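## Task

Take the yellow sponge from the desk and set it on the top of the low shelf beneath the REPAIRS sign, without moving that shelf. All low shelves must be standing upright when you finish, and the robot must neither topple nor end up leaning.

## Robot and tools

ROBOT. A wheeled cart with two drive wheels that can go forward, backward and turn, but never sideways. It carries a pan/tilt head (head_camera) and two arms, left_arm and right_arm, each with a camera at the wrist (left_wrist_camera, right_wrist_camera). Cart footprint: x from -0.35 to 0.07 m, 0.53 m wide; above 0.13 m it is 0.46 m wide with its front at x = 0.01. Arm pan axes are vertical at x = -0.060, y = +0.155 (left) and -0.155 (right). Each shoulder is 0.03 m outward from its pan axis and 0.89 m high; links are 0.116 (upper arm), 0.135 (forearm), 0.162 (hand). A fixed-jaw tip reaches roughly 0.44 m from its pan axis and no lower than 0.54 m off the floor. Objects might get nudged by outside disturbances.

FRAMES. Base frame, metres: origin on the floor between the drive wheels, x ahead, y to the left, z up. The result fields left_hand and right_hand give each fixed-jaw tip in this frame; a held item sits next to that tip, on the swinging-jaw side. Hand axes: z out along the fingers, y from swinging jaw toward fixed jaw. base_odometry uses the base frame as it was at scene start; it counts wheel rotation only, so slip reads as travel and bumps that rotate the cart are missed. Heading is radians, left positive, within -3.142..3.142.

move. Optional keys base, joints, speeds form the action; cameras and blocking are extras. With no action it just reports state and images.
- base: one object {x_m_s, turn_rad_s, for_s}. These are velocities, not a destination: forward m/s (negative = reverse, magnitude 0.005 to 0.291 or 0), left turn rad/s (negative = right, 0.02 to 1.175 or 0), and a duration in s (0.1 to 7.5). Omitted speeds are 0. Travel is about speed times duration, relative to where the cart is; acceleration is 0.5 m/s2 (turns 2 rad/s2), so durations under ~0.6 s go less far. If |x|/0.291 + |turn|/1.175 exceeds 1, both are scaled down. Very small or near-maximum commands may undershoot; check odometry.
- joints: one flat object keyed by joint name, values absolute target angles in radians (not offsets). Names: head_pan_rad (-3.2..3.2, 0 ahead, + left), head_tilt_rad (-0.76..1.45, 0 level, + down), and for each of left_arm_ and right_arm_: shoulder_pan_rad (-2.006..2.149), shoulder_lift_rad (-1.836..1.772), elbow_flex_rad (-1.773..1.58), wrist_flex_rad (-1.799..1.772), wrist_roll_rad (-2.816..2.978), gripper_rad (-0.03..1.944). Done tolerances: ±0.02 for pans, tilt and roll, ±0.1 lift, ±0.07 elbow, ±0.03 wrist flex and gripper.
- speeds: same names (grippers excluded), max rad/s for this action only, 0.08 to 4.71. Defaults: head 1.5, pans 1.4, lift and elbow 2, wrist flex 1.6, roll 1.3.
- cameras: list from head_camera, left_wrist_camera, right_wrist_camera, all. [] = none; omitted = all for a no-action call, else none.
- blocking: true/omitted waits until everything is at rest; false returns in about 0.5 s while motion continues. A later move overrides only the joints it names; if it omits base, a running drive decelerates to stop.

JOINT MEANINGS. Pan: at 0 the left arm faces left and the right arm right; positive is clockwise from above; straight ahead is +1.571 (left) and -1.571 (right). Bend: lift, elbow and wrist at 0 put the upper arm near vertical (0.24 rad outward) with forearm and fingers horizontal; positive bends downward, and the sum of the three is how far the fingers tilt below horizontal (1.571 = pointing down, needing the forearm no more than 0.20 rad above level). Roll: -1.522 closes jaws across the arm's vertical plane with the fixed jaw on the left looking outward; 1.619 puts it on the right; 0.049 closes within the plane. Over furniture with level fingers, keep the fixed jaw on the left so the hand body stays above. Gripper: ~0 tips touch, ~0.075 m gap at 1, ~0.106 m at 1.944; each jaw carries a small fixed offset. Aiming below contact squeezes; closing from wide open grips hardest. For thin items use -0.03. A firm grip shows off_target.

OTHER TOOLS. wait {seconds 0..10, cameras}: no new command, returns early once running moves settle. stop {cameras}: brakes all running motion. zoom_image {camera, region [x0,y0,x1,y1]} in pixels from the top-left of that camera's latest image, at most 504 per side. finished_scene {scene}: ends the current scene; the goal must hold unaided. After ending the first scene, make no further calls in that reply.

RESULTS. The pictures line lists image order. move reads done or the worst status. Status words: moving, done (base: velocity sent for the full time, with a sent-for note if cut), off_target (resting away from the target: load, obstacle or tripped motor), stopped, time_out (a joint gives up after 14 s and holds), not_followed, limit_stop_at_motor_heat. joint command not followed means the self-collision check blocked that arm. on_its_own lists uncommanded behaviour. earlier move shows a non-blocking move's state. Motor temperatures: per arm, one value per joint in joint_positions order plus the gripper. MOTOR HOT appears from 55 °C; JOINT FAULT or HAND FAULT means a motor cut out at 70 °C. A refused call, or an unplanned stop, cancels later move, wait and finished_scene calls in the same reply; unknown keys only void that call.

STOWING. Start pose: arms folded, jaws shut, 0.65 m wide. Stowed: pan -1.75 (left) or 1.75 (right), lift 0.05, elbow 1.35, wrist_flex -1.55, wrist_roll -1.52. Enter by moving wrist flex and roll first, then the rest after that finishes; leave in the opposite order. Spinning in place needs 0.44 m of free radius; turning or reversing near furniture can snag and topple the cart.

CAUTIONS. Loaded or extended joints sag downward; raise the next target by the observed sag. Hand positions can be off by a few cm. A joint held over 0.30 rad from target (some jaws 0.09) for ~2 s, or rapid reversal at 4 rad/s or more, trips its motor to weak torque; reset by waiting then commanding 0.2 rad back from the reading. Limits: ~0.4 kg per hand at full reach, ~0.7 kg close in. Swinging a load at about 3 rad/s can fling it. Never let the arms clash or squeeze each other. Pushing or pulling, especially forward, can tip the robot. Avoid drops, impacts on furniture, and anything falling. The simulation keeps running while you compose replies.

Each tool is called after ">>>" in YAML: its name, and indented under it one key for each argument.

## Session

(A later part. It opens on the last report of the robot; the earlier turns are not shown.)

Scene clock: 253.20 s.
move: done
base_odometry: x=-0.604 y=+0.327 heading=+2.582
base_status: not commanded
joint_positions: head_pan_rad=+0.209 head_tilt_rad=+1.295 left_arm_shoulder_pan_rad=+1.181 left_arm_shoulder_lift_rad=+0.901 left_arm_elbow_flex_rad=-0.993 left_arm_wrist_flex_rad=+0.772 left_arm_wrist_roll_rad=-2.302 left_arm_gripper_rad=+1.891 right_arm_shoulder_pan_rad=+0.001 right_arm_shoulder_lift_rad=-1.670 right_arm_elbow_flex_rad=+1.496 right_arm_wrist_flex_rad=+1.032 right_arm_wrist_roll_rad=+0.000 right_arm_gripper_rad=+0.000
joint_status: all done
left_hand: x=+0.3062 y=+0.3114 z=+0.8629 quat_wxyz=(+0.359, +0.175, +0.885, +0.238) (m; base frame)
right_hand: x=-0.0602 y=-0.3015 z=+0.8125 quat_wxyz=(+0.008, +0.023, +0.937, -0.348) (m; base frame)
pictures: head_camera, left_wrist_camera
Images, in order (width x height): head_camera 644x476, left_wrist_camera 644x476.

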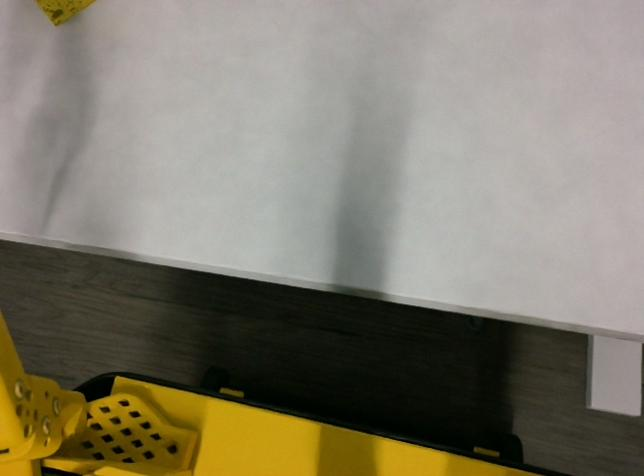

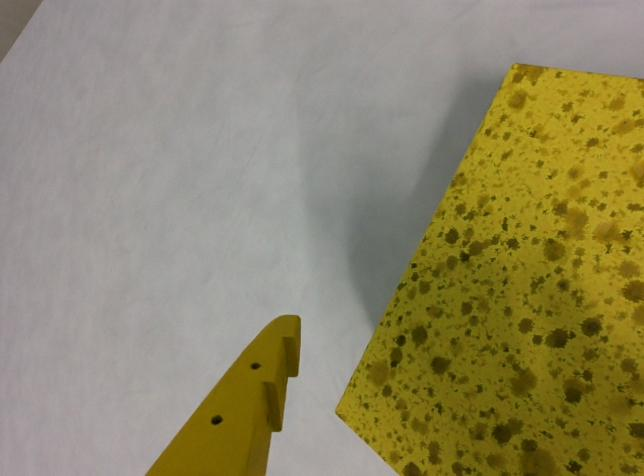

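>>> move:
  joints: {"left_arm_shoulder_lift_rad": 0.35, "left_arm_elbow_flex_rad": -0.92, "left_arm_wrist_flex_rad": 1.235, "left_arm_shoulder_pan_rad": 1.296, "left_arm_wrist_roll_rad": -1.97, "head_pan_rad": 0.5, "head_tilt_rad": 1.0}

>>> move:
  base: {"x_m_s": 0.08, "for_s": 0.95}
  joints: {"left_arm_shoulder_lift_rad": 0.44}
  cameras: ["left_wrist_camera", "head_camera"]

Scene clock: 288.23 s.
move: done
base_odometry: x=-0.604 y=+0.327 heading=+2.582
base_status: not commanded
joint_positions: head_pan_rad=+0.489 head_tilt_rad=+1.014 left_arm_shoulder_pan_rad=+1.289 left_arm_shoulder_lift_rad=+0.409 left_arm_elbow_flex_rad=-0.917 left_arm_wrist_flex_rad=+1.234 left_arm_wrist_roll_rad=-1.977 left_arm_gripper_rad=+1.891 right_arm_shoulder_pan_rad=+0.001 right_arm_shoulder_lift_rad=-1.670 right_arm_elbow_flex_rad=+1.496 right_arm_wrist_flex_rad=+1.032 right_arm_wrist_roll_rad=+0.000 right_arm_gripper_rad=+0.000
joint_status: all done
left_hand: x=+0.2631 y=+0.2560 z=+0.9523 quat_wxyz=(+0.383, +0.078, +0.909, +0.148) (m; base frame)
right_hand: x=-0.0602 y=-0.3015 z=+0.8125 quat_wxyz=(+0.008, +0.023, +0.937, -0.348) (m; base frame)
pictures: none

Scene clock: 289.80 s.
move: done
base_odometry: x=-0.669 y=+0.367 heading=+2.584
base_status: done (sent for 0.97 of 0.97 s)
joint_positions: head_pan_rad=+0.490 head_tilt_rad=+1.014 left_arm_shoulder_pan_rad=+1.296 left_arm_shoulder_lift_rad=+0.452 left_arm_elbow_flex_rad=-0.917 left_arm_wrist_flex_rad=+1.234 left_arm_wrist_roll_rad=-1.977 left_arm_gripper_rad=+1.891 right_arm_shoulder_pan_rad=-0.004 right_arm_shoulder_lift_rad=-1.670 right_arm_elbow_flex_rad=+1.496 right_arm_wrist_flex_rad=+1.032 right_arm_wrist_roll_rad=+0.000 right_arm_gripper_rad=+0.000
joint_status: all done
left_hand: x=+0.2660 y=+0.2541 z=+0.9390 quat_wxyz=(+0.365, +0.083, +0.917, +0.139) (m; base frame)
right_hand: x=-0.0595 y=-0.3015 z=+0.8125 quat_wxyz=(+0.009, +0.021, +0.937, -0.348) (m; base frame)
pictures: head_camera, left_wrist_camera
Images, in order (width x height): head_camera 644x476, left_wrist_camera 644x476.

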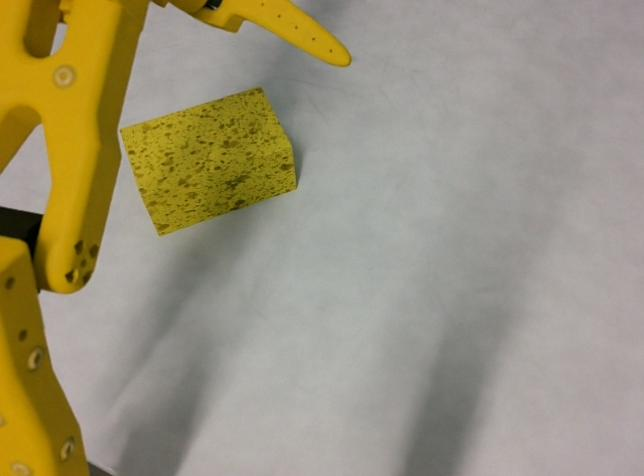

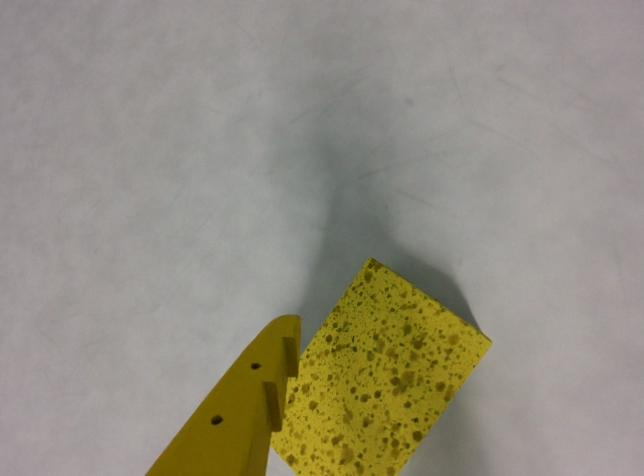

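>>> move:
  joints: {"left_arm_shoulder_lift_rad": 0.5, "left_arm_elbow_flex_rad": -0.84, "left_arm_wrist_flex_rad": 1.27, "left_arm_shoulder_pan_rad": 1.275, "left_arm_wrist_roll_rad": -2.1}
  cameras: ["left_wrist_camera", "head_camera"]

Scene clock: 314.40 s.
move: done
base_odometry: x=-0.669 y=+0.367 heading=+2.584
base_status: not commanded
joint_positions: head_pan_rad=+0.490 head_tilt_rad=+1.014 left_arm_shoulder_pan_rad=+1.281 left_arm_shoulder_lift_rad=+0.511 left_arm_elbow_flex_rad=-0.837 left_arm_wrist_flex_rad=+1.267 left_arm_wrist_roll_rad=-2.096 left_arm_gripper_rad=+1.891 right_arm_shoulder_pan_rad=-0.004 right_arm_shoulder_lift_rad=-1.670 right_arm_elbow_flex_rad=+1.496 right_arm_wrist_flex_rad=+1.032 right_arm_wrist_roll_rad=+0.000 right_arm_gripper_rad=+0.000
joint_status: all done
left_hand: x=+0.2580 y=+0.2567 z=+0.8992 quat_wxyz=(+0.281, +0.135, +0.941, +0.129) (m; base frame)
right_hand: x=-0.0595 y=-0.3015 z=+0.8125 quat_wxyz=(+0.009, +0.021, +0.937, -0.348) (m; base frame)
pictures: head_camera, left_wrist_camera
Images, in order (width x height): head_camera 644x476, left_wrist_camera 644x476.

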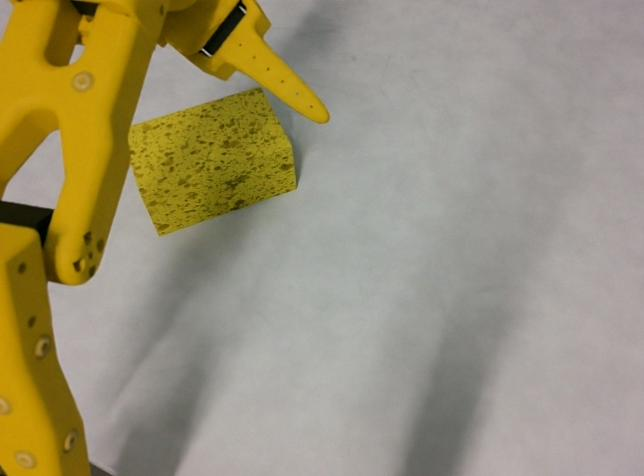

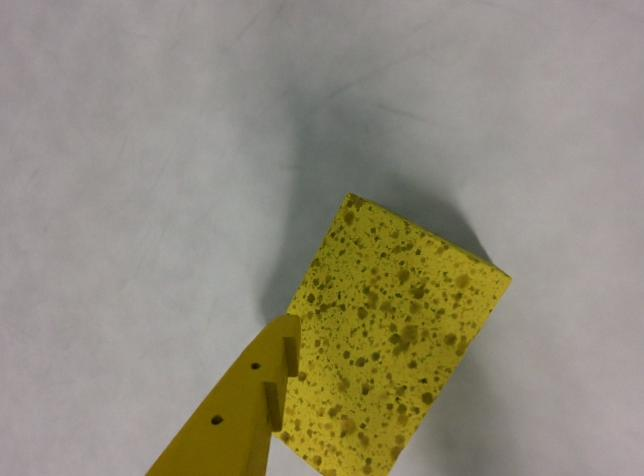

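>>> move:
  joints: {"left_arm_shoulder_pan_rad": 1.215, "left_arm_wrist_roll_rad": -2.2}

>>> move:
  joints: {"left_arm_shoulder_lift_rad": 0.55, "left_arm_elbow_flex_rad": -0.76, "left_arm_wrist_flex_rad": 1.2}
  speeds: {"left_arm_shoulder_lift_rad": 0.3, "left_arm_elbow_flex_rad": 0.3}
  cameras: ["left_wrist_camera", "head_camera"]

Scene clock: 323.03 s.
move: done
base_odometry: x=-0.669 y=+0.367 heading=+2.584
base_status: not commanded
joint_positions: head_pan_rad=+0.490 head_tilt_rad=+1.014 left_arm_shoulder_pan_rad=+1.214 left_arm_shoulder_lift_rad=+0.511 left_arm_elbow_flex_rad=-0.837 left_arm_wrist_flex_rad=+1.267 left_arm_wrist_roll_rad=-2.196 left_arm_gripper_rad=+1.891 right_arm_shoulder_pan_rad=-0.004 right_arm_shoulder_lift_rad=-1.670 right_arm_elbow_flex_rad=+1.496 right_arm_wrist_flex_rad=+1.032 right_arm_wrist_roll_rad=+0.000 right_arm_gripper_rad=+0.000
joint_status: all done
left_hand: x=+0.2511 y=+0.2777 z=+0.8995 quat_wxyz=(+0.269, +0.150, +0.939, +0.152) (m; base frame)
right_hand: x=-0.0595 y=-0.3015 z=+0.8125 quat_wxyz=(+0.009, +0.021, +0.937, -0.348) (m; base frame)
pictures: none

Scene clock: 323.73 s.
move: done
base_odometry: x=-0.669 y=+0.367 heading=+2.584
base_status: not commanded
joint_positions: head_pan_rad=+0.490 head_tilt_rad=+1.014 left_arm_shoulder_pan_rad=+1.214 left_arm_shoulder_lift_rad=+0.562 left_arm_elbow_flex_rad=-0.757 left_arm_wrist_flex_rad=+1.209 left_arm_wrist_roll_rad=-2.196 left_arm_gripper_rad=+1.891 right_arm_shoulder_pan_rad=-0.004 right_arm_shoulder_lift_rad=-1.670 right_arm_elbow_flex_rad=+1.496 right_arm_wrist_flex_rad=+1.032 right_arm_wrist_roll_rad=+0.000 right_arm_gripper_rad=+0.000
joint_status: all done
left_hand: x=+0.2510 y=+0.2777 z=+0.8718 quat_wxyz=(+0.239, +0.152, +0.949, +0.135) (m; base frame)
right_hand: x=-0.0595 y=-0.3015 z=+0.8125 quat_wxyz=(+0.009, +0.021, +0.937, -0.348) (m; base frame)
pictures: head_camera, left_wrist_camera
Images, in order (width x height): head_camera 644x476, left_wrist_camera 644x476.

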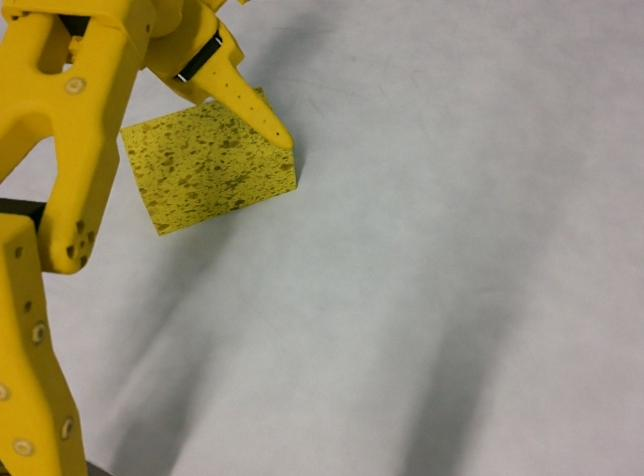

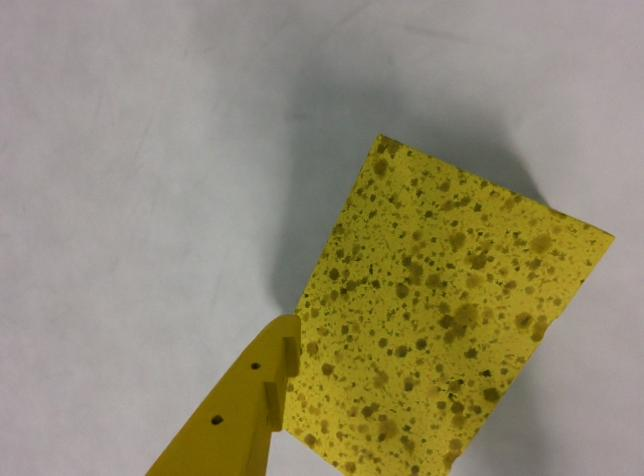

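>>> move:
  joints: {"left_arm_shoulder_pan_rad": 1.17, "left_arm_wrist_roll_rad": -2.27}

>>> move:
  joints: {"left_arm_shoulder_lift_rad": 0.63, "left_arm_elbow_flex_rad": -0.76, "left_arm_wrist_flex_rad": 1.08}
  speeds: {"left_arm_shoulder_lift_rad": 0.3, "left_arm_elbow_flex_rad": 0.3}
  cameras: ["left_wrist_camera", "head_camera"]

Scene clock: 331.50 s.
move: done
base_odometry: x=-0.669 y=+0.367 heading=+2.584
base_status: not commanded
joint_positions: head_pan_rad=+0.490 head_tilt_rad=+1.014 left_arm_shoulder_pan_rad=+1.174 left_arm_shoulder_lift_rad=+0.562 left_arm_elbow_flex_rad=-0.757 left_arm_wrist_flex_rad=+1.209 left_arm_wrist_roll_rad=-2.265 left_arm_gripper_rad=+1.891 right_arm_shoulder_pan_rad=-0.004 right_arm_shoulder_lift_rad=-1.670 right_arm_elbow_flex_rad=+1.496 right_arm_wrist_flex_rad=+1.032 right_arm_wrist_roll_rad=+0.000 right_arm_gripper_rad=+0.000
joint_status: all done
left_hand: x=+0.2464 y=+0.2898 z=+0.8721 quat_wxyz=(+0.231, +0.165, +0.947, +0.148) (m; base frame)
right_hand: x=-0.0595 y=-0.3015 z=+0.8125 quat_wxyz=(+0.009, +0.021, +0.937, -0.348) (m; base frame)
pictures: none

Scene clock: 332.30 s.
move: done
base_odometry: x=-0.669 y=+0.367 heading=+2.584
base_status: not commanded
joint_positions: head_pan_rad=+0.490 head_tilt_rad=+1.014 left_arm_shoulder_pan_rad=+1.174 left_arm_shoulder_lift_rad=+0.642 left_arm_elbow_flex_rad=-0.757 left_arm_wrist_flex_rad=+1.090 left_arm_wrist_roll_rad=-2.265 left_arm_gripper_rad=+1.891 right_arm_shoulder_pan_rad=-0.004 right_arm_shoulder_lift_rad=-1.670 right_arm_elbow_flex_rad=+1.496 right_arm_wrist_flex_rad=+1.032 right_arm_wrist_roll_rad=+0.000 right_arm_gripper_rad=+0.000
joint_status: all done
left_hand: x=+0.2588 y=+0.2950 z=+0.8582 quat_wxyz=(+0.247, +0.164, +0.942, +0.159) (m; base frame)
right_hand: x=-0.0595 y=-0.3015 z=+0.8125 quat_wxyz=(+0.009, +0.021, +0.937, -0.348) (m; base frame)
pictures: head_camera, left_wrist_camera
Images, in order (width x height): head_camera 644x476, left_wrist_camera 644x476.

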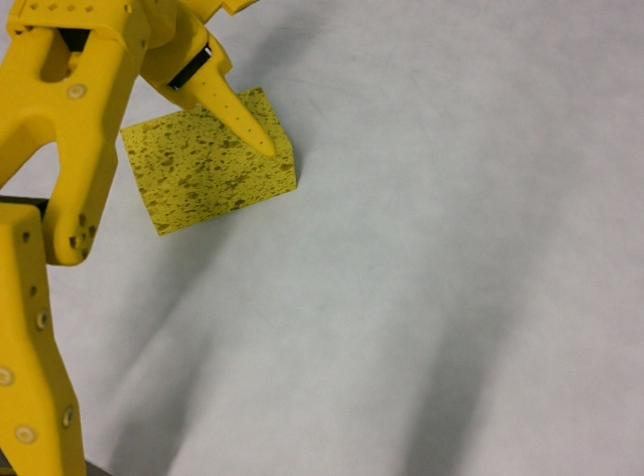

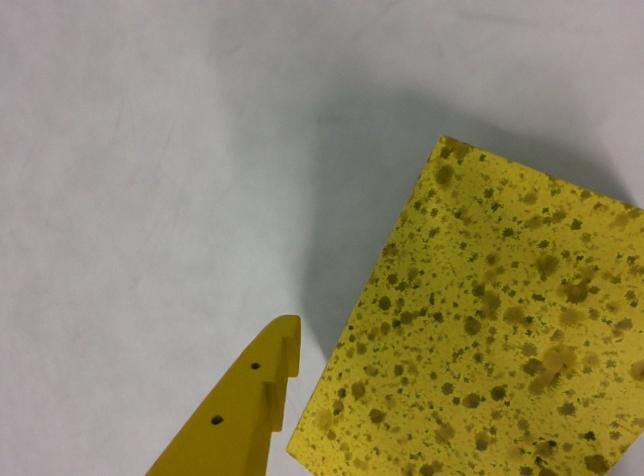

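>>> move:
  joints: {"left_arm_shoulder_pan_rad": 1.30}
  speeds: {"left_arm_shoulder_pan_rad": 0.3}
  cameras: ["left_wrist_camera", "head_camera"]

Scene clock: 347.37 s.
move: done
base_odometry: x=-0.669 y=+0.367 heading=+2.584
base_status: not commanded
joint_positions: head_pan_rad=+0.490 head_tilt_rad=+1.014 left_arm_shoulder_pan_rad=+1.299 left_arm_shoulder_lift_rad=+0.642 left_arm_elbow_flex_rad=-0.757 left_arm_wrist_flex_rad=+1.090 left_arm_wrist_roll_rad=-2.265 left_arm_gripper_rad=+1.891 right_arm_shoulder_pan_rad=-0.004 right_arm_shoulder_lift_rad=-1.670 right_arm_elbow_flex_rad=+1.496 right_arm_wrist_flex_rad=+1.032 right_arm_wrist_roll_rad=+0.000 right_arm_gripper_rad=+0.000
joint_status: all done
left_hand: x=+0.2738 y=+0.2539 z=+0.8582 quat_wxyz=(+0.257, +0.223, +0.929, +0.143) (m; base frame)
right_hand: x=-0.0595 y=-0.3015 z=+0.8125 quat_wxyz=(+0.009, +0.021, +0.937, -0.348) (m; base frame)
pictures: head_camera, left_wrist_camera
Images, in order (width x height): head_camera 644x476, left_wrist_camera 644x476.

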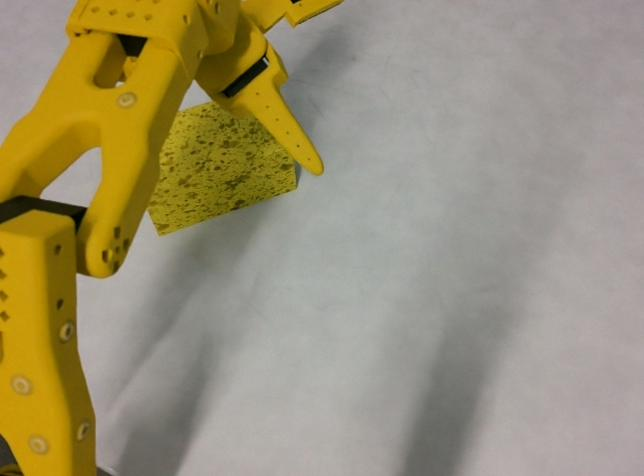

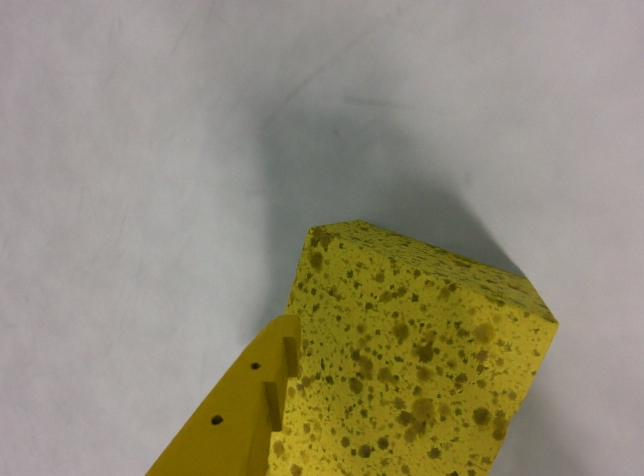

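>>> move:
  joints: {"left_arm_shoulder_lift_rad": 0.42, "left_arm_elbow_flex_rad": -0.85}

>>> move:
  joints: {"left_arm_wrist_flex_rad": 1.2, "left_arm_shoulder_pan_rad": 1.24, "left_arm_wrist_roll_rad": -2.03}
  cameras: ["left_wrist_camera", "head_camera"]

Scene clock: 370.70 s.
move: done
base_odometry: x=-0.669 y=+0.367 heading=+2.584
base_status: not commanded
joint_positions: head_pan_rad=+0.490 head_tilt_rad=+1.014 left_arm_shoulder_pan_rad=+1.299 left_arm_shoulder_lift_rad=+0.482 left_arm_elbow_flex_rad=-0.817 left_arm_wrist_flex_rad=+1.090 left_arm_wrist_roll_rad=-2.265 left_arm_gripper_rad=+1.891 right_arm_shoulder_pan_rad=-0.004 right_arm_shoulder_lift_rad=-1.670 right_arm_elbow_flex_rad=+1.496 right_arm_wrist_flex_rad=+1.032 right_arm_wrist_roll_rad=+0.000 right_arm_gripper_rad=+0.000
joint_status: all done
left_hand: x=+0.2791 y=+0.2554 z=+0.9238 quat_wxyz=(+0.347, +0.214, +0.893, +0.193) (m; base frame)
right_hand: x=-0.0595 y=-0.3015 z=+0.8125 quat_wxyz=(+0.009, +0.021, +0.937, -0.348) (m; base frame)
pictures: none

Scene clock: 371.63 s.
move: done
base_odometry: x=-0.669 y=+0.367 heading=+2.584
base_status: not commanded
joint_positions: head_pan_rad=+0.490 head_tilt_rad=+1.014 left_arm_shoulder_pan_rad=+1.240 left_arm_shoulder_lift_rad=+0.482 left_arm_elbow_flex_rad=-0.817 left_arm_wrist_flex_rad=+1.198 left_arm_wrist_roll_rad=-2.036 left_arm_gripper_rad=+1.891 right_arm_shoulder_pan_rad=-0.004 right_arm_shoulder_lift_rad=-1.670 right_arm_elbow_flex_rad=+1.496 right_arm_wrist_flex_rad=+1.032 right_arm_wrist_roll_rad=+0.000 right_arm_gripper_rad=+0.000
joint_status: all done
left_hand: x=+0.2595 y=+0.2721 z=+0.9104 quat_wxyz=(+0.316, +0.086, +0.934, +0.142) (m; base frame)
right_hand: x=-0.0595 y=-0.3015 z=+0.8125 quat_wxyz=(+0.009, +0.021, +0.937, -0.348) (m; base frame)
pictures: head_camera, left_wrist_camera
Images, in order (width x height): head_camera 644x476, left_wrist_camera 644x476.

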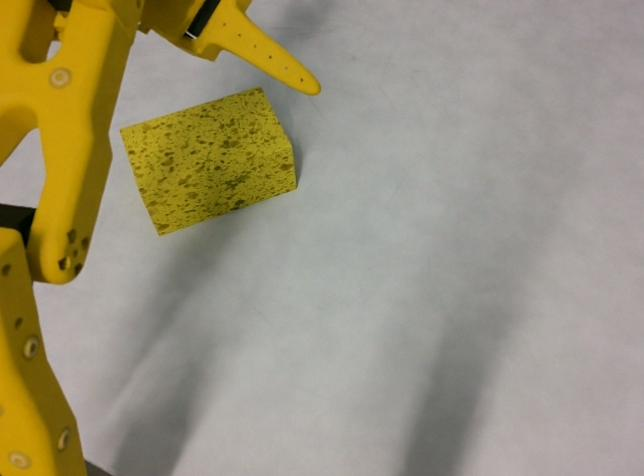

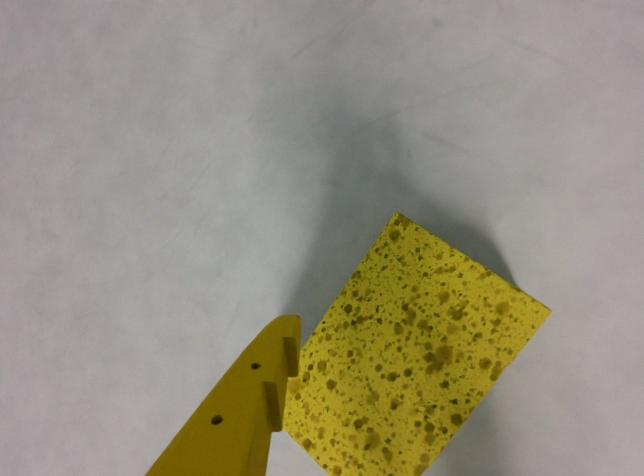

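>>> move:
  joints: {"left_arm_shoulder_pan_rad": 1.195, "left_arm_wrist_roll_rad": -2.2}

>>> move:
  joints: {"left_arm_shoulder_lift_rad": 0.66, "left_arm_elbow_flex_rad": -0.83, "left_arm_wrist_flex_rad": 1.17}
  speeds: {"left_arm_shoulder_lift_rad": 0.3, "left_arm_elbow_flex_rad": 0.3}
  cameras: ["left_wrist_camera", "head_camera"]

Scene clock: 380.33 s.
move: done
base_odometry: x=-0.669 y=+0.367 heading=+2.584
base_status: not commanded
joint_positions: head_pan_rad=+0.490 head_tilt_rad=+1.014 left_arm_shoulder_pan_rad=+1.198 left_arm_shoulder_lift_rad=+0.482 left_arm_elbow_flex_rad=-0.817 left_arm_wrist_flex_rad=+1.198 left_arm_wrist_roll_rad=-2.196 left_arm_gripper_rad=+1.891 right_arm_shoulder_pan_rad=-0.004 right_arm_shoulder_lift_rad=-1.670 right_arm_elbow_flex_rad=+1.496 right_arm_wrist_flex_rad=+1.032 right_arm_wrist_roll_rad=+0.000 right_arm_gripper_rad=+0.000
joint_status: all done
left_hand: x=+0.2554 y=+0.2849 z=+0.9110 quat_wxyz=(+0.300, +0.141, +0.928, +0.173) (m; base frame)
right_hand: x=-0.0595 y=-0.3015 z=+0.8125 quat_wxyz=(+0.009, +0.021, +0.937, -0.348) (m; base frame)
pictures: none

Scene clock: 381.57 s.
move: done
base_odometry: x=-0.669 y=+0.367 heading=+2.584
base_status: not commanded
joint_positions: head_pan_rad=+0.490 head_tilt_rad=+1.014 left_arm_shoulder_pan_rad=+1.198 left_arm_shoulder_lift_rad=+0.672 left_arm_elbow_flex_rad=-0.817 left_arm_wrist_flex_rad=+1.180 left_arm_wrist_roll_rad=-2.196 left_arm_gripper_rad=+1.891 right_arm_shoulder_pan_rad=-0.004 right_arm_shoulder_lift_rad=-1.670 right_arm_elbow_flex_rad=+1.496 right_arm_wrist_flex_rad=+1.032 right_arm_wrist_roll_rad=+0.000 right_arm_gripper_rad=+0.000
joint_status: all done
left_hand: x=+0.2555 y=+0.2849 z=+0.8536 quat_wxyz=(+0.229, +0.145, +0.953, +0.132) (m; base frame)
right_hand: x=-0.0595 y=-0.3015 z=+0.8125 quat_wxyz=(+0.009, +0.021, +0.937, -0.348) (m; base frame)
pictures: head_camera, left_wrist_camera
Images, in order (width x height): head_camera 644x476, left_wrist_camera 644x476.

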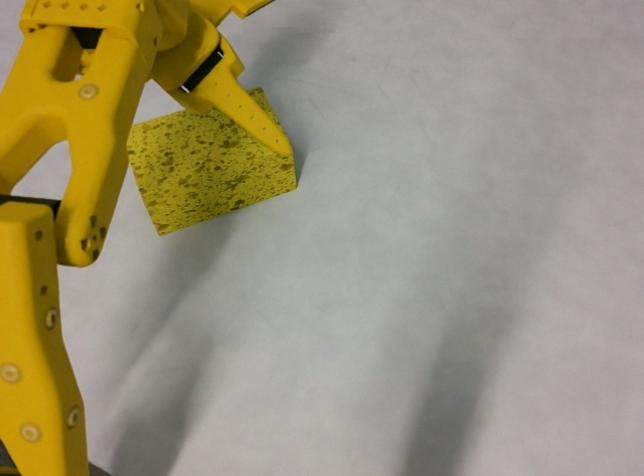

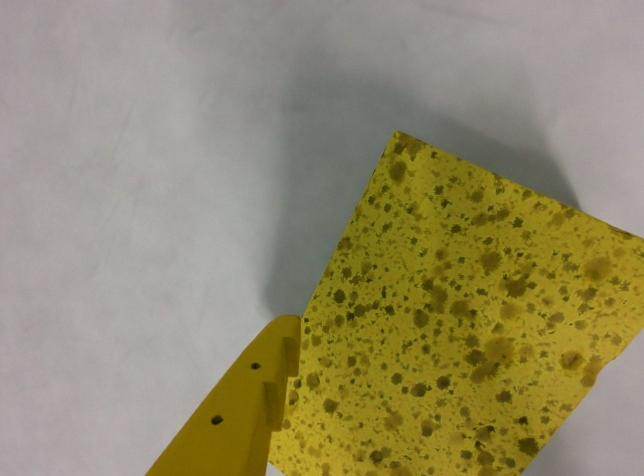

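>>> move:
  joints: {"left_arm_shoulder_pan_rad": 1.165}

>>> move:
  joints: {"left_arm_shoulder_lift_rad": 0.73, "left_arm_elbow_flex_rad": -0.84, "left_arm_wrist_flex_rad": 1.1}
  speeds: {"left_arm_shoulder_lift_rad": 0.3, "left_arm_elbow_flex_rad": 0.3}
  cameras: ["left_wrist_camera"]

>>> move:
  joints: {"left_arm_gripper_rad": 0.85}
  cameras: ["left_wrist_camera", "head_camera"]

Scene clock: 393.43 s.
move: done
base_odometry: x=-0.669 y=+0.367 heading=+2.584
base_status: not commanded
joint_positions: head_pan_rad=+0.490 head_tilt_rad=+1.014 left_arm_shoulder_pan_rad=+1.167 left_arm_shoulder_lift_rad=+0.672 left_arm_elbow_flex_rad=-0.817 left_arm_wrist_flex_rad=+1.180 left_arm_wrist_roll_rad=-2.196 left_arm_gripper_rad=+1.891 right_arm_shoulder_pan_rad=-0.004 right_arm_shoulder_lift_rad=-1.670 right_arm_elbow_flex_rad=+1.496 right_arm_wrist_flex_rad=+1.032 right_arm_wrist_roll_rad=+0.000 right_arm_gripper_rad=+0.000
joint_status: all done
left_hand: x=+0.2514 y=+0.2945 z=+0.8536 quat_wxyz=(+0.227, +0.130, +0.956, +0.136) (m; base frame)
right_hand: x=-0.0595 y=-0.3015 z=+0.8125 quat_wxyz=(+0.009, +0.021, +0.937, -0.348) (m; base frame)
pictures: none

Scene clock: 394.13 s.
move: done
base_odometry: x=-0.669 y=+0.367 heading=+2.584
base_status: not commanded
joint_positions: head_pan_rad=+0.490 head_tilt_rad=+1.014 left_arm_shoulder_pan_rad=+1.167 left_arm_shoulder_lift_rad=+0.743 left_arm_elbow_flex_rad=-0.817 left_arm_wrist_flex_rad=+1.109 left_arm_wrist_roll_rad=-2.196 left_arm_gripper_rad=+1.891 right_arm_shoulder_pan_rad=-0.004 right_arm_shoulder_lift_rad=-1.670 right_arm_elbow_flex_rad=+1.496 right_arm_wrist_flex_rad=+1.032 right_arm_wrist_roll_rad=+0.000 right_arm_gripper_rad=+0.000
joint_status: all done
left_hand: x=+0.2570 y=+0.2969 z=+0.8375 quat_wxyz=(+0.227, +0.130, +0.956, +0.136) (m; base frame)
right_hand: x=-0.0595 y=-0.3015 z=+0.8125 quat_wxyz=(+0.009, +0.021, +0.937, -0.348) (m; base frame)
pictures: left_wrist_camera
Images, in order (width x height): left_wrist_camera 644x476.

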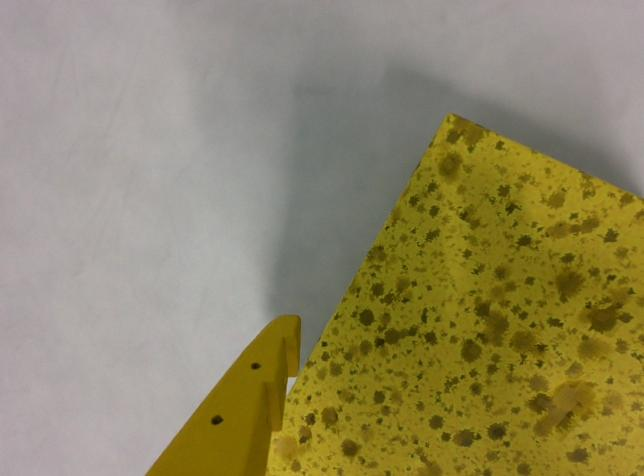

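Scene clock: 395.20 s.
move: done
base_odometry: x=-0.669 y=+0.367 heading=+2.584
base_status: not commanded
joint_positions: head_pan_rad=+0.490 head_tilt_rad=+1.014 left_arm_shoulder_pan_rad=+1.167 left_arm_shoulder_lift_rad=+0.743 left_arm_elbow_flex_rad=-0.817 left_arm_wrist_flex_rad=+1.109 left_arm_wrist_roll_rad=-2.196 left_arm_gripper_rad=+0.856 right_arm_shoulder_pan_rad=-0.004 right_arm_shoulder_lift_rad=-1.670 right_arm_elbow_flex_rad=+1.496 right_arm_wrist_flex_rad=+1.032 right_arm_wrist_roll_rad=+0.000 right_arm_gripper_rad=+0.000
joint_status: all done
left_hand: x=+0.2570 y=+0.2969 z=+0.8375 quat_wxyz=(+0.227, +0.130, +0.956, +0.136) (m; base frame)
right_hand: x=-0.0595 y=-0.3015 z=+0.8125 quat_wxyz=(+0.009, +0.021, +0.937, -0.348) (m; base frame)
pictures: head_camera, left_wrist_camera
Images, in order (width x height): head_camera 644x476, left_wrist_camera 644x476.

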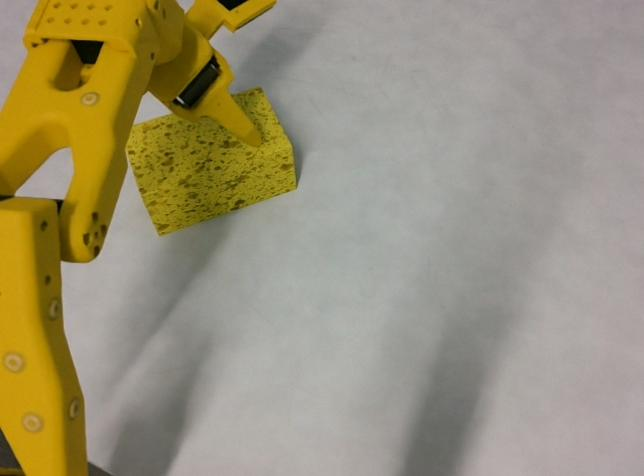

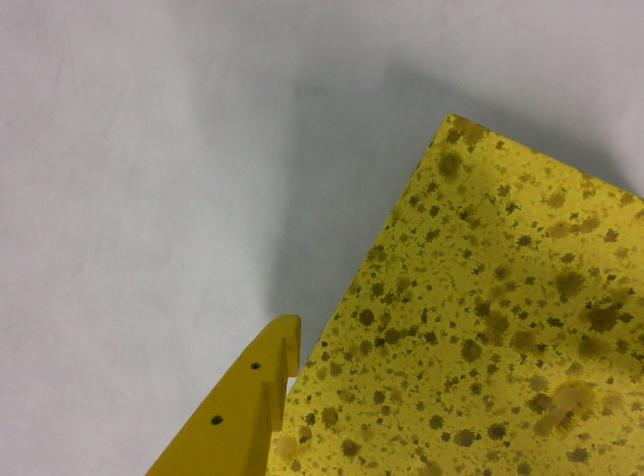

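>>> move:
  joints: {"left_arm_gripper_rad": 1.9, "left_arm_shoulder_lift_rad": 0.7, "left_arm_elbow_flex_rad": -0.75, "left_arm_wrist_flex_rad": 1.04}
  cameras: ["left_wrist_camera", "head_camera"]

Scene clock: 418.93 s.
move: done
base_odometry: x=-0.669 y=+0.367 heading=+2.584
base_status: not commanded
joint_positions: head_pan_rad=+0.490 head_tilt_rad=+1.014 left_arm_shoulder_pan_rad=+1.167 left_arm_shoulder_lift_rad=+0.741 left_arm_elbow_flex_rad=-0.748 left_arm_wrist_flex_rad=+1.050 left_arm_wrist_roll_rad=-2.197 left_arm_gripper_rad=+1.891 right_arm_shoulder_pan_rad=-0.004 right_arm_shoulder_lift_rad=-1.670 right_arm_elbow_flex_rad=+1.496 right_arm_wrist_flex_rad=+1.032 right_arm_wrist_roll_rad=+0.000 right_arm_gripper_rad=+0.000
joint_status: all done
left_hand: x=+0.2566 y=+0.2968 z=+0.8279 quat_wxyz=(+0.224, +0.131, +0.956, +0.134) (m; base frame)
right_hand: x=-0.0595 y=-0.3015 z=+0.8125 quat_wxyz=(+0.009, +0.021, +0.937, -0.348) (m; base frame)
pictures: head_camera, left_wrist_camera
Images, in order (width x height): head_camera 644x476, left_wrist_camera 644x476.

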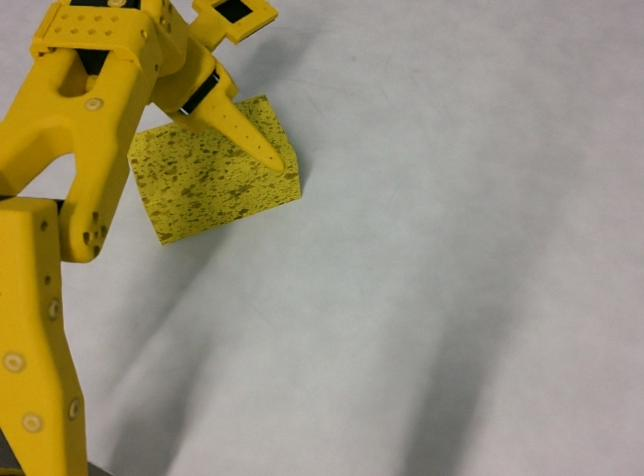

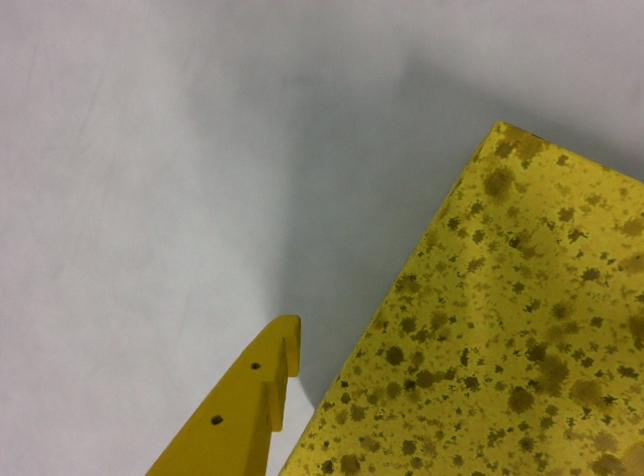

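>>> move:
  joints: {"left_arm_shoulder_lift_rad": 0.5, "left_arm_wrist_flex_rad": 1.25}

>>> move:
  joints: {"left_arm_shoulder_pan_rad": 1.22, "left_arm_wrist_roll_rad": -2.5}
  cameras: ["left_wrist_camera", "head_camera"]

Scene clock: 443.63 s.
move: done
base_odometry: x=-0.669 y=+0.367 heading=+2.584
base_status: not commanded
joint_positions: head_pan_rad=+0.490 head_tilt_rad=+1.014 left_arm_shoulder_pan_rad=+1.167 left_arm_shoulder_lift_rad=+0.565 left_arm_elbow_flex_rad=-0.748 left_arm_wrist_flex_rad=+1.246 left_arm_wrist_roll_rad=-2.197 left_arm_gripper_rad=+1.891 right_arm_shoulder_pan_rad=-0.004 right_arm_shoulder_lift_rad=-1.670 right_arm_elbow_flex_rad=+1.496 right_arm_wrist_flex_rad=+1.032 right_arm_wrist_roll_rad=+0.000 right_arm_gripper_rad=+0.000
joint_status: all done
left_hand: x=+0.2395 y=+0.2895 z=+0.8658 quat_wxyz=(+0.216, +0.131, +0.959, +0.129) (m; base frame)
right_hand: x=-0.0595 y=-0.3015 z=+0.8125 quat_wxyz=(+0.009, +0.021, +0.937, -0.348) (m; base frame)
pictures: none

Scene clock: 444.63 s.
move: done
base_odometry: x=-0.669 y=+0.367 heading=+2.584
base_status: not commanded
joint_positions: head_pan_rad=+0.490 head_tilt_rad=+1.014 left_arm_shoulder_pan_rad=+1.215 left_arm_shoulder_lift_rad=+0.565 left_arm_elbow_flex_rad=-0.748 left_arm_wrist_flex_rad=+1.246 left_arm_wrist_roll_rad=-2.497 left_arm_gripper_rad=+1.891 right_arm_shoulder_pan_rad=-0.004 right_arm_shoulder_lift_rad=-1.670 right_arm_elbow_flex_rad=+1.496 right_arm_wrist_flex_rad=+1.032 right_arm_wrist_roll_rad=+0.000 right_arm_gripper_rad=+0.000
joint_status: all done
left_hand: x=+0.2475 y=+0.2740 z=+0.8666 quat_wxyz=(+0.198, +0.295, +0.922, +0.155) (m; base frame)
right_hand: x=-0.0595 y=-0.3015 z=+0.8125 quat_wxyz=(+0.009, +0.021, +0.937, -0.348) (m; base frame)
pictures: head_camera, left_wrist_camera
Images, in order (width x height): head_camera 644x476, left_wrist_camera 644x476.

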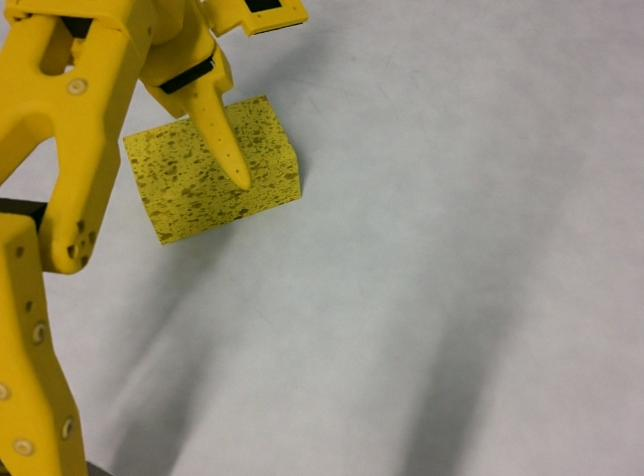

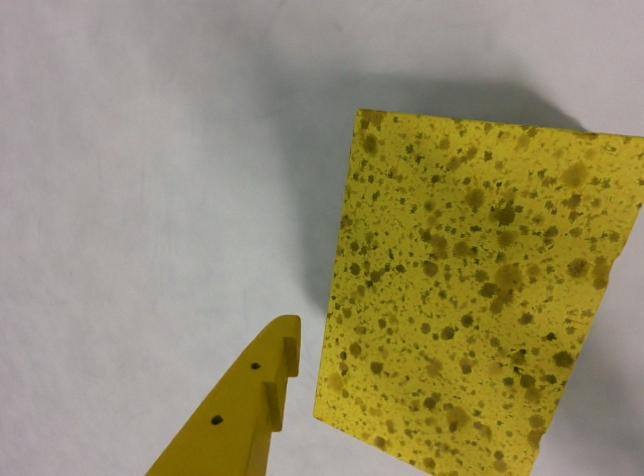

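>>> move:
  joints: {"left_arm_shoulder_lift_rad": 0.55, "left_arm_elbow_flex_rad": -0.5, "left_arm_wrist_flex_rad": 0.98}
  speeds: {"left_arm_shoulder_lift_rad": 0.3, "left_arm_elbow_flex_rad": 0.4, "left_arm_wrist_flex_rad": 0.4}
  cameras: ["left_wrist_camera", "head_camera"]

Scene clock: 459.97 s.
move: done
base_odometry: x=-0.669 y=+0.367 heading=+2.584
base_status: not commanded
joint_positions: head_pan_rad=+0.490 head_tilt_rad=+1.014 left_arm_shoulder_pan_rad=+1.215 left_arm_shoulder_lift_rad=+0.565 left_arm_elbow_flex_rad=-0.496 left_arm_wrist_flex_rad=+0.990 left_arm_wrist_roll_rad=-2.497 left_arm_gripper_rad=+1.891 right_arm_shoulder_pan_rad=-0.004 right_arm_shoulder_lift_rad=-1.670 right_arm_elbow_flex_rad=+1.496 right_arm_wrist_flex_rad=+1.032 right_arm_wrist_roll_rad=+0.000 right_arm_gripper_rad=+0.000
joint_status: all done
left_hand: x=+0.2511 y=+0.2753 z=+0.8332 quat_wxyz=(+0.199, +0.294, +0.921, +0.156) (m; base frame)
right_hand: x=-0.0595 y=-0.3015 z=+0.8125 quat_wxyz=(+0.009, +0.021, +0.937, -0.348) (m; base frame)
pictures: head_camera, left_wrist_camera
Images, in order (width x height): head_camera 644x476, left_wrist_camera 644x476.

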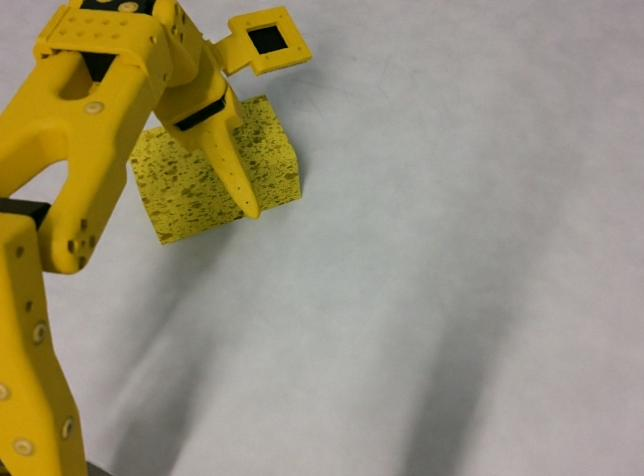

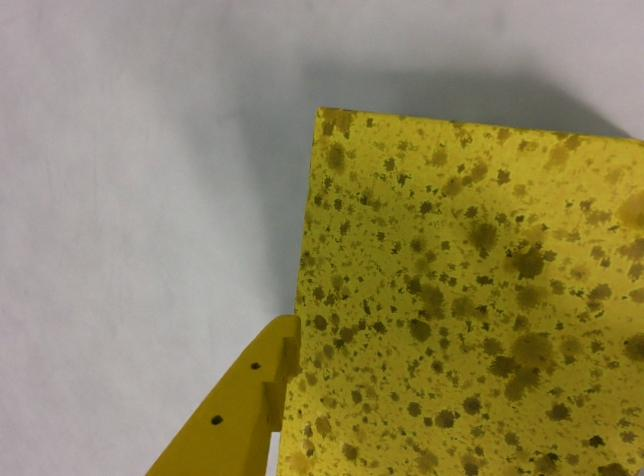

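>>> move:
  joints: {"left_arm_shoulder_pan_rad": 1.175}

>>> move:
  joints: {"left_arm_shoulder_lift_rad": 0.63, "left_arm_elbow_flex_rad": -0.48, "left_arm_wrist_flex_rad": 0.9}
  speeds: {"left_arm_shoulder_lift_rad": 0.2, "left_arm_elbow_flex_rad": 0.3}
  cameras: ["left_wrist_camera", "head_camera"]

Scene clock: 466.13 s.
move: done
base_odometry: x=-0.669 y=+0.367 heading=+2.584
base_status: not commanded
joint_positions: head_pan_rad=+0.490 head_tilt_rad=+1.014 left_arm_shoulder_pan_rad=+1.178 left_arm_shoulder_lift_rad=+0.565 left_arm_elbow_flex_rad=-0.496 left_arm_wrist_flex_rad=+0.990 left_arm_wrist_roll_rad=-2.497 left_arm_gripper_rad=+1.891 right_arm_shoulder_pan_rad=-0.004 right_arm_shoulder_lift_rad=-1.670 right_arm_elbow_flex_rad=+1.496 right_arm_wrist_flex_rad=+1.032 right_arm_wrist_roll_rad=+0.000 right_arm_gripper_rad=+0.000
joint_status: all done
left_hand: x=+0.2465 y=+0.2867 z=+0.8332 quat_wxyz=(+0.196, +0.277, +0.927, +0.160) (m; base frame)
right_hand: x=-0.0595 y=-0.3015 z=+0.8125 quat_wxyz=(+0.009, +0.021, +0.937, -0.348) (m; base frame)
pictures: none

Scene clock: 467.00 s.
move: done
base_odometry: x=-0.669 y=+0.367 heading=+2.584
base_status: not commanded
joint_positions: head_pan_rad=+0.490 head_tilt_rad=+1.014 left_arm_shoulder_pan_rad=+1.174 left_arm_shoulder_lift_rad=+0.642 left_arm_elbow_flex_rad=-0.478 left_arm_wrist_flex_rad=+0.909 left_arm_wrist_roll_rad=-2.497 left_arm_gripper_rad=+1.891 right_arm_shoulder_pan_rad=-0.004 right_arm_shoulder_lift_rad=-1.670 right_arm_elbow_flex_rad=+1.496 right_arm_wrist_flex_rad=+1.032 right_arm_wrist_roll_rad=+0.000 right_arm_gripper_rad=+0.000
joint_status: all done
left_hand: x=+0.2486 y=+0.2893 z=+0.8126 quat_wxyz=(+0.191, +0.276, +0.929, +0.156) (m; base frame)
right_hand: x=-0.0595 y=-0.3015 z=+0.8125 quat_wxyz=(+0.009, +0.021, +0.937, -0.348) (m; base frame)
pictures: head_camera, left_wrist_camera
Images, in order (width x height): head_camera 644x476, left_wrist_camera 644x476.

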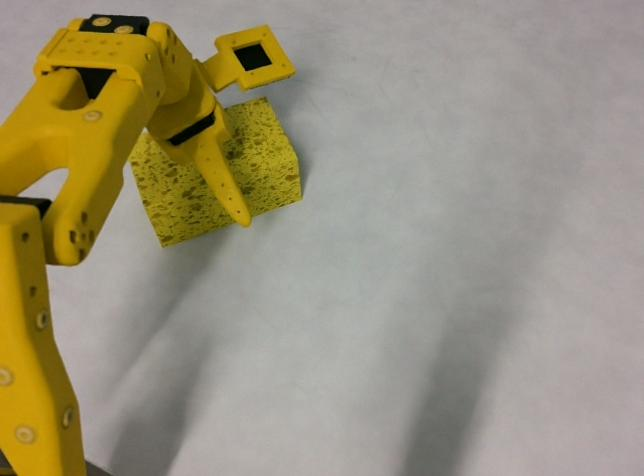

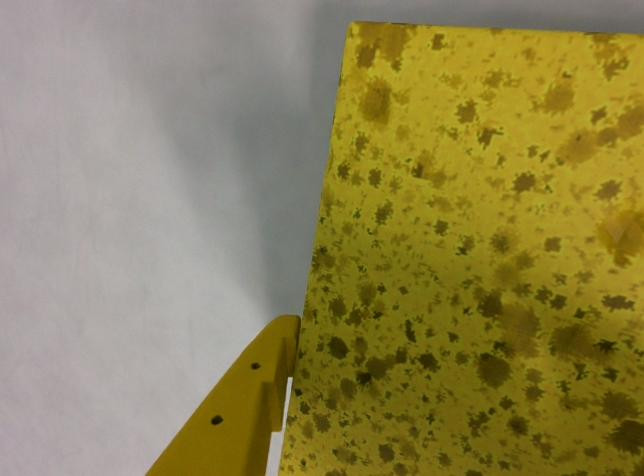

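>>> move:
  joints: {"left_arm_shoulder_pan_rad": 1.145}

>>> move:
  joints: {"left_arm_shoulder_lift_rad": 0.68}
  speeds: {"left_arm_shoulder_lift_rad": 0.2}

>>> move:
  joints: {"left_arm_gripper_rad": 0.7}
  cameras: ["left_wrist_camera", "head_camera"]

Scene clock: 473.13 s.
move: done
base_odometry: x=-0.669 y=+0.367 heading=+2.584
base_status: not commanded
joint_positions: head_pan_rad=+0.490 head_tilt_rad=+1.014 left_arm_shoulder_pan_rad=+1.148 left_arm_shoulder_lift_rad=+0.642 left_arm_elbow_flex_rad=-0.478 left_arm_wrist_flex_rad=+0.909 left_arm_wrist_roll_rad=-2.497 left_arm_gripper_rad=+1.891 right_arm_shoulder_pan_rad=-0.004 right_arm_shoulder_lift_rad=-1.670 right_arm_elbow_flex_rad=+1.496 right_arm_wrist_flex_rad=+1.032 right_arm_wrist_roll_rad=+0.000 right_arm_gripper_rad=+0.000
joint_status: all done
left_hand: x=+0.2450 y=+0.2973 z=+0.8126 quat_wxyz=(+0.189, +0.264, +0.933, +0.159) (m; base frame)
right_hand: x=-0.0595 y=-0.3015 z=+0.8125 quat_wxyz=(+0.009, +0.021, +0.937, -0.348) (m; base frame)
pictures: none

Scene clock: 473.80 s.
move: done
base_odometry: x=-0.669 y=+0.367 heading=+2.584
base_status: not commanded
joint_positions: head_pan_rad=+0.490 head_tilt_rad=+1.014 left_arm_shoulder_pan_rad=+1.143 left_arm_shoulder_lift_rad=+0.689 left_arm_elbow_flex_rad=-0.478 left_arm_wrist_flex_rad=+0.909 left_arm_wrist_roll_rad=-2.497 left_arm_gripper_rad=+1.891 right_arm_shoulder_pan_rad=-0.004 right_arm_shoulder_lift_rad=-1.670 right_arm_elbow_flex_rad=+1.496 right_arm_wrist_flex_rad=+1.032 right_arm_wrist_roll_rad=+0.000 right_arm_gripper_rad=+0.000
joint_status: all done
left_hand: x=+0.2405 y=+0.2969 z=+0.7982 quat_wxyz=(+0.171, +0.263, +0.939, +0.144) (m; base frame)
right_hand: x=-0.0595 y=-0.3015 z=+0.8125 quat_wxyz=(+0.009, +0.021, +0.937, -0.348) (m; base frame)
pictures: none

Scene clock: 474.93 s.
move: off_target
base_odometry: x=-0.669 y=+0.367 heading=+2.584
base_status: not commanded
joint_positions: head_pan_rad=+0.490 head_tilt_rad=+1.014 left_arm_shoulder_pan_rad=+1.151 left_arm_shoulder_lift_rad=+0.686 left_arm_elbow_flex_rad=-0.478 left_arm_wrist_flex_rad=+0.909 left_arm_wrist_roll_rad=-2.497 left_arm_gripper_rad=+1.015 right_arm_shoulder_pan_rad=-0.004 right_arm_shoulder_lift_rad=-1.670 right_arm_elbow_flex_rad=+1.496 right_arm_wrist_flex_rad=+1.032 right_arm_wrist_roll_rad=+0.000 right_arm_gripper_rad=+0.000
joint_status: left_arm_gripper_rad off_target (ended at +1.016, target +0.700)
left_hand: x=+0.2419 y=+0.2947 z=+0.7991 quat_wxyz=(+0.173, +0.267, +0.937, +0.145) (m; base frame)
right_hand: x=-0.0595 y=-0.3015 z=+0.8125 quat_wxyz=(+0.009, +0.021, +0.937, -0.348) (m; base frame)
pictures: head_camera, left_wrist_camera
Images, in order (width x height): head_camera 644x476, left_wrist_camera 644x476.

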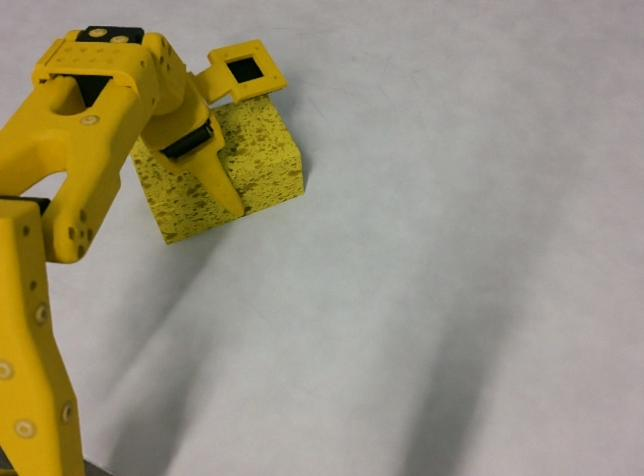

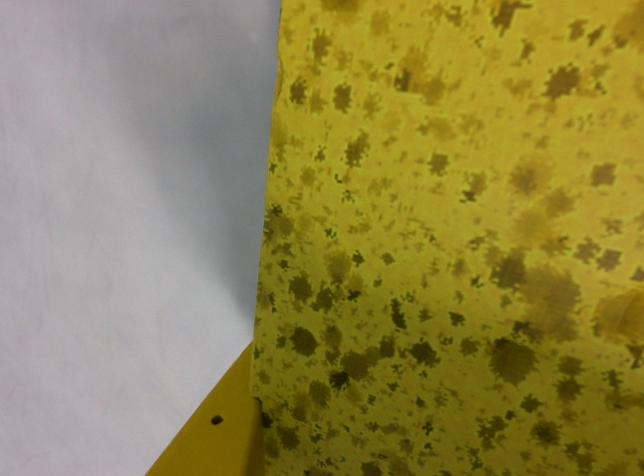

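>>> move:
  joints: {"left_arm_gripper_rad": 0.93, "left_arm_shoulder_lift_rad": 0.15}
  speeds: {"left_arm_shoulder_lift_rad": 0.5}
  cameras: ["left_wrist_camera", "head_camera"]

Scene clock: 482.90 s.
move: off_target
base_odometry: x=-0.669 y=+0.367 heading=+2.584
base_status: not commanded
joint_positions: head_pan_rad=+0.490 head_tilt_rad=+1.014 left_arm_shoulder_pan_rad=+1.149 left_arm_shoulder_lift_rad=+0.212 left_arm_elbow_flex_rad=-0.477 left_arm_wrist_flex_rad=+0.907 left_arm_wrist_roll_rad=-2.506 left_arm_gripper_rad=+1.057 right_arm_shoulder_pan_rad=-0.004 right_arm_shoulder_lift_rad=-1.670 right_arm_elbow_flex_rad=+1.496 right_arm_wrist_flex_rad=+1.032 right_arm_wrist_roll_rad=+0.000 right_arm_gripper_rad=+0.000
joint_status: left_arm_gripper_rad off_target (ended at +1.057, target +0.930); the others done
left_hand: x=+0.2509 y=+0.2993 z=+0.9474 quat_wxyz=(+0.342, +0.248, +0.859, +0.289) (m; base frame)
right_hand: x=-0.0595 y=-0.3015 z=+0.8125 quat_wxyz=(+0.009, +0.021, +0.937, -0.348) (m; base frame)
pictures: head_camera, left_wrist_camera
Images, in order (width x height): head_camera 644x476, left_wrist_camera 644x476.

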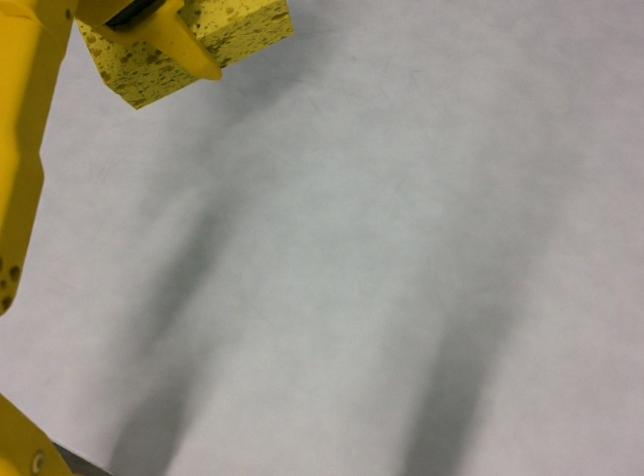

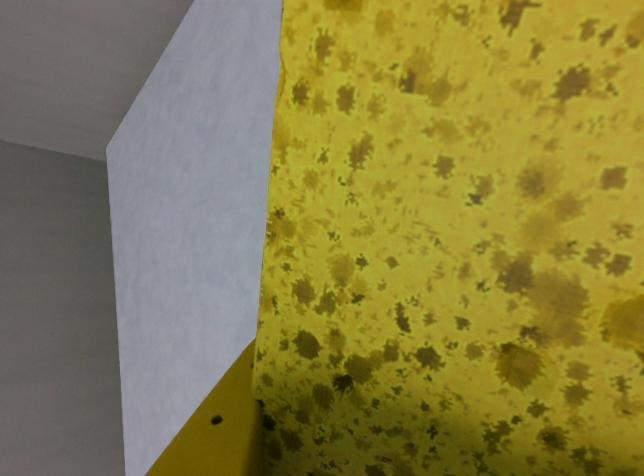

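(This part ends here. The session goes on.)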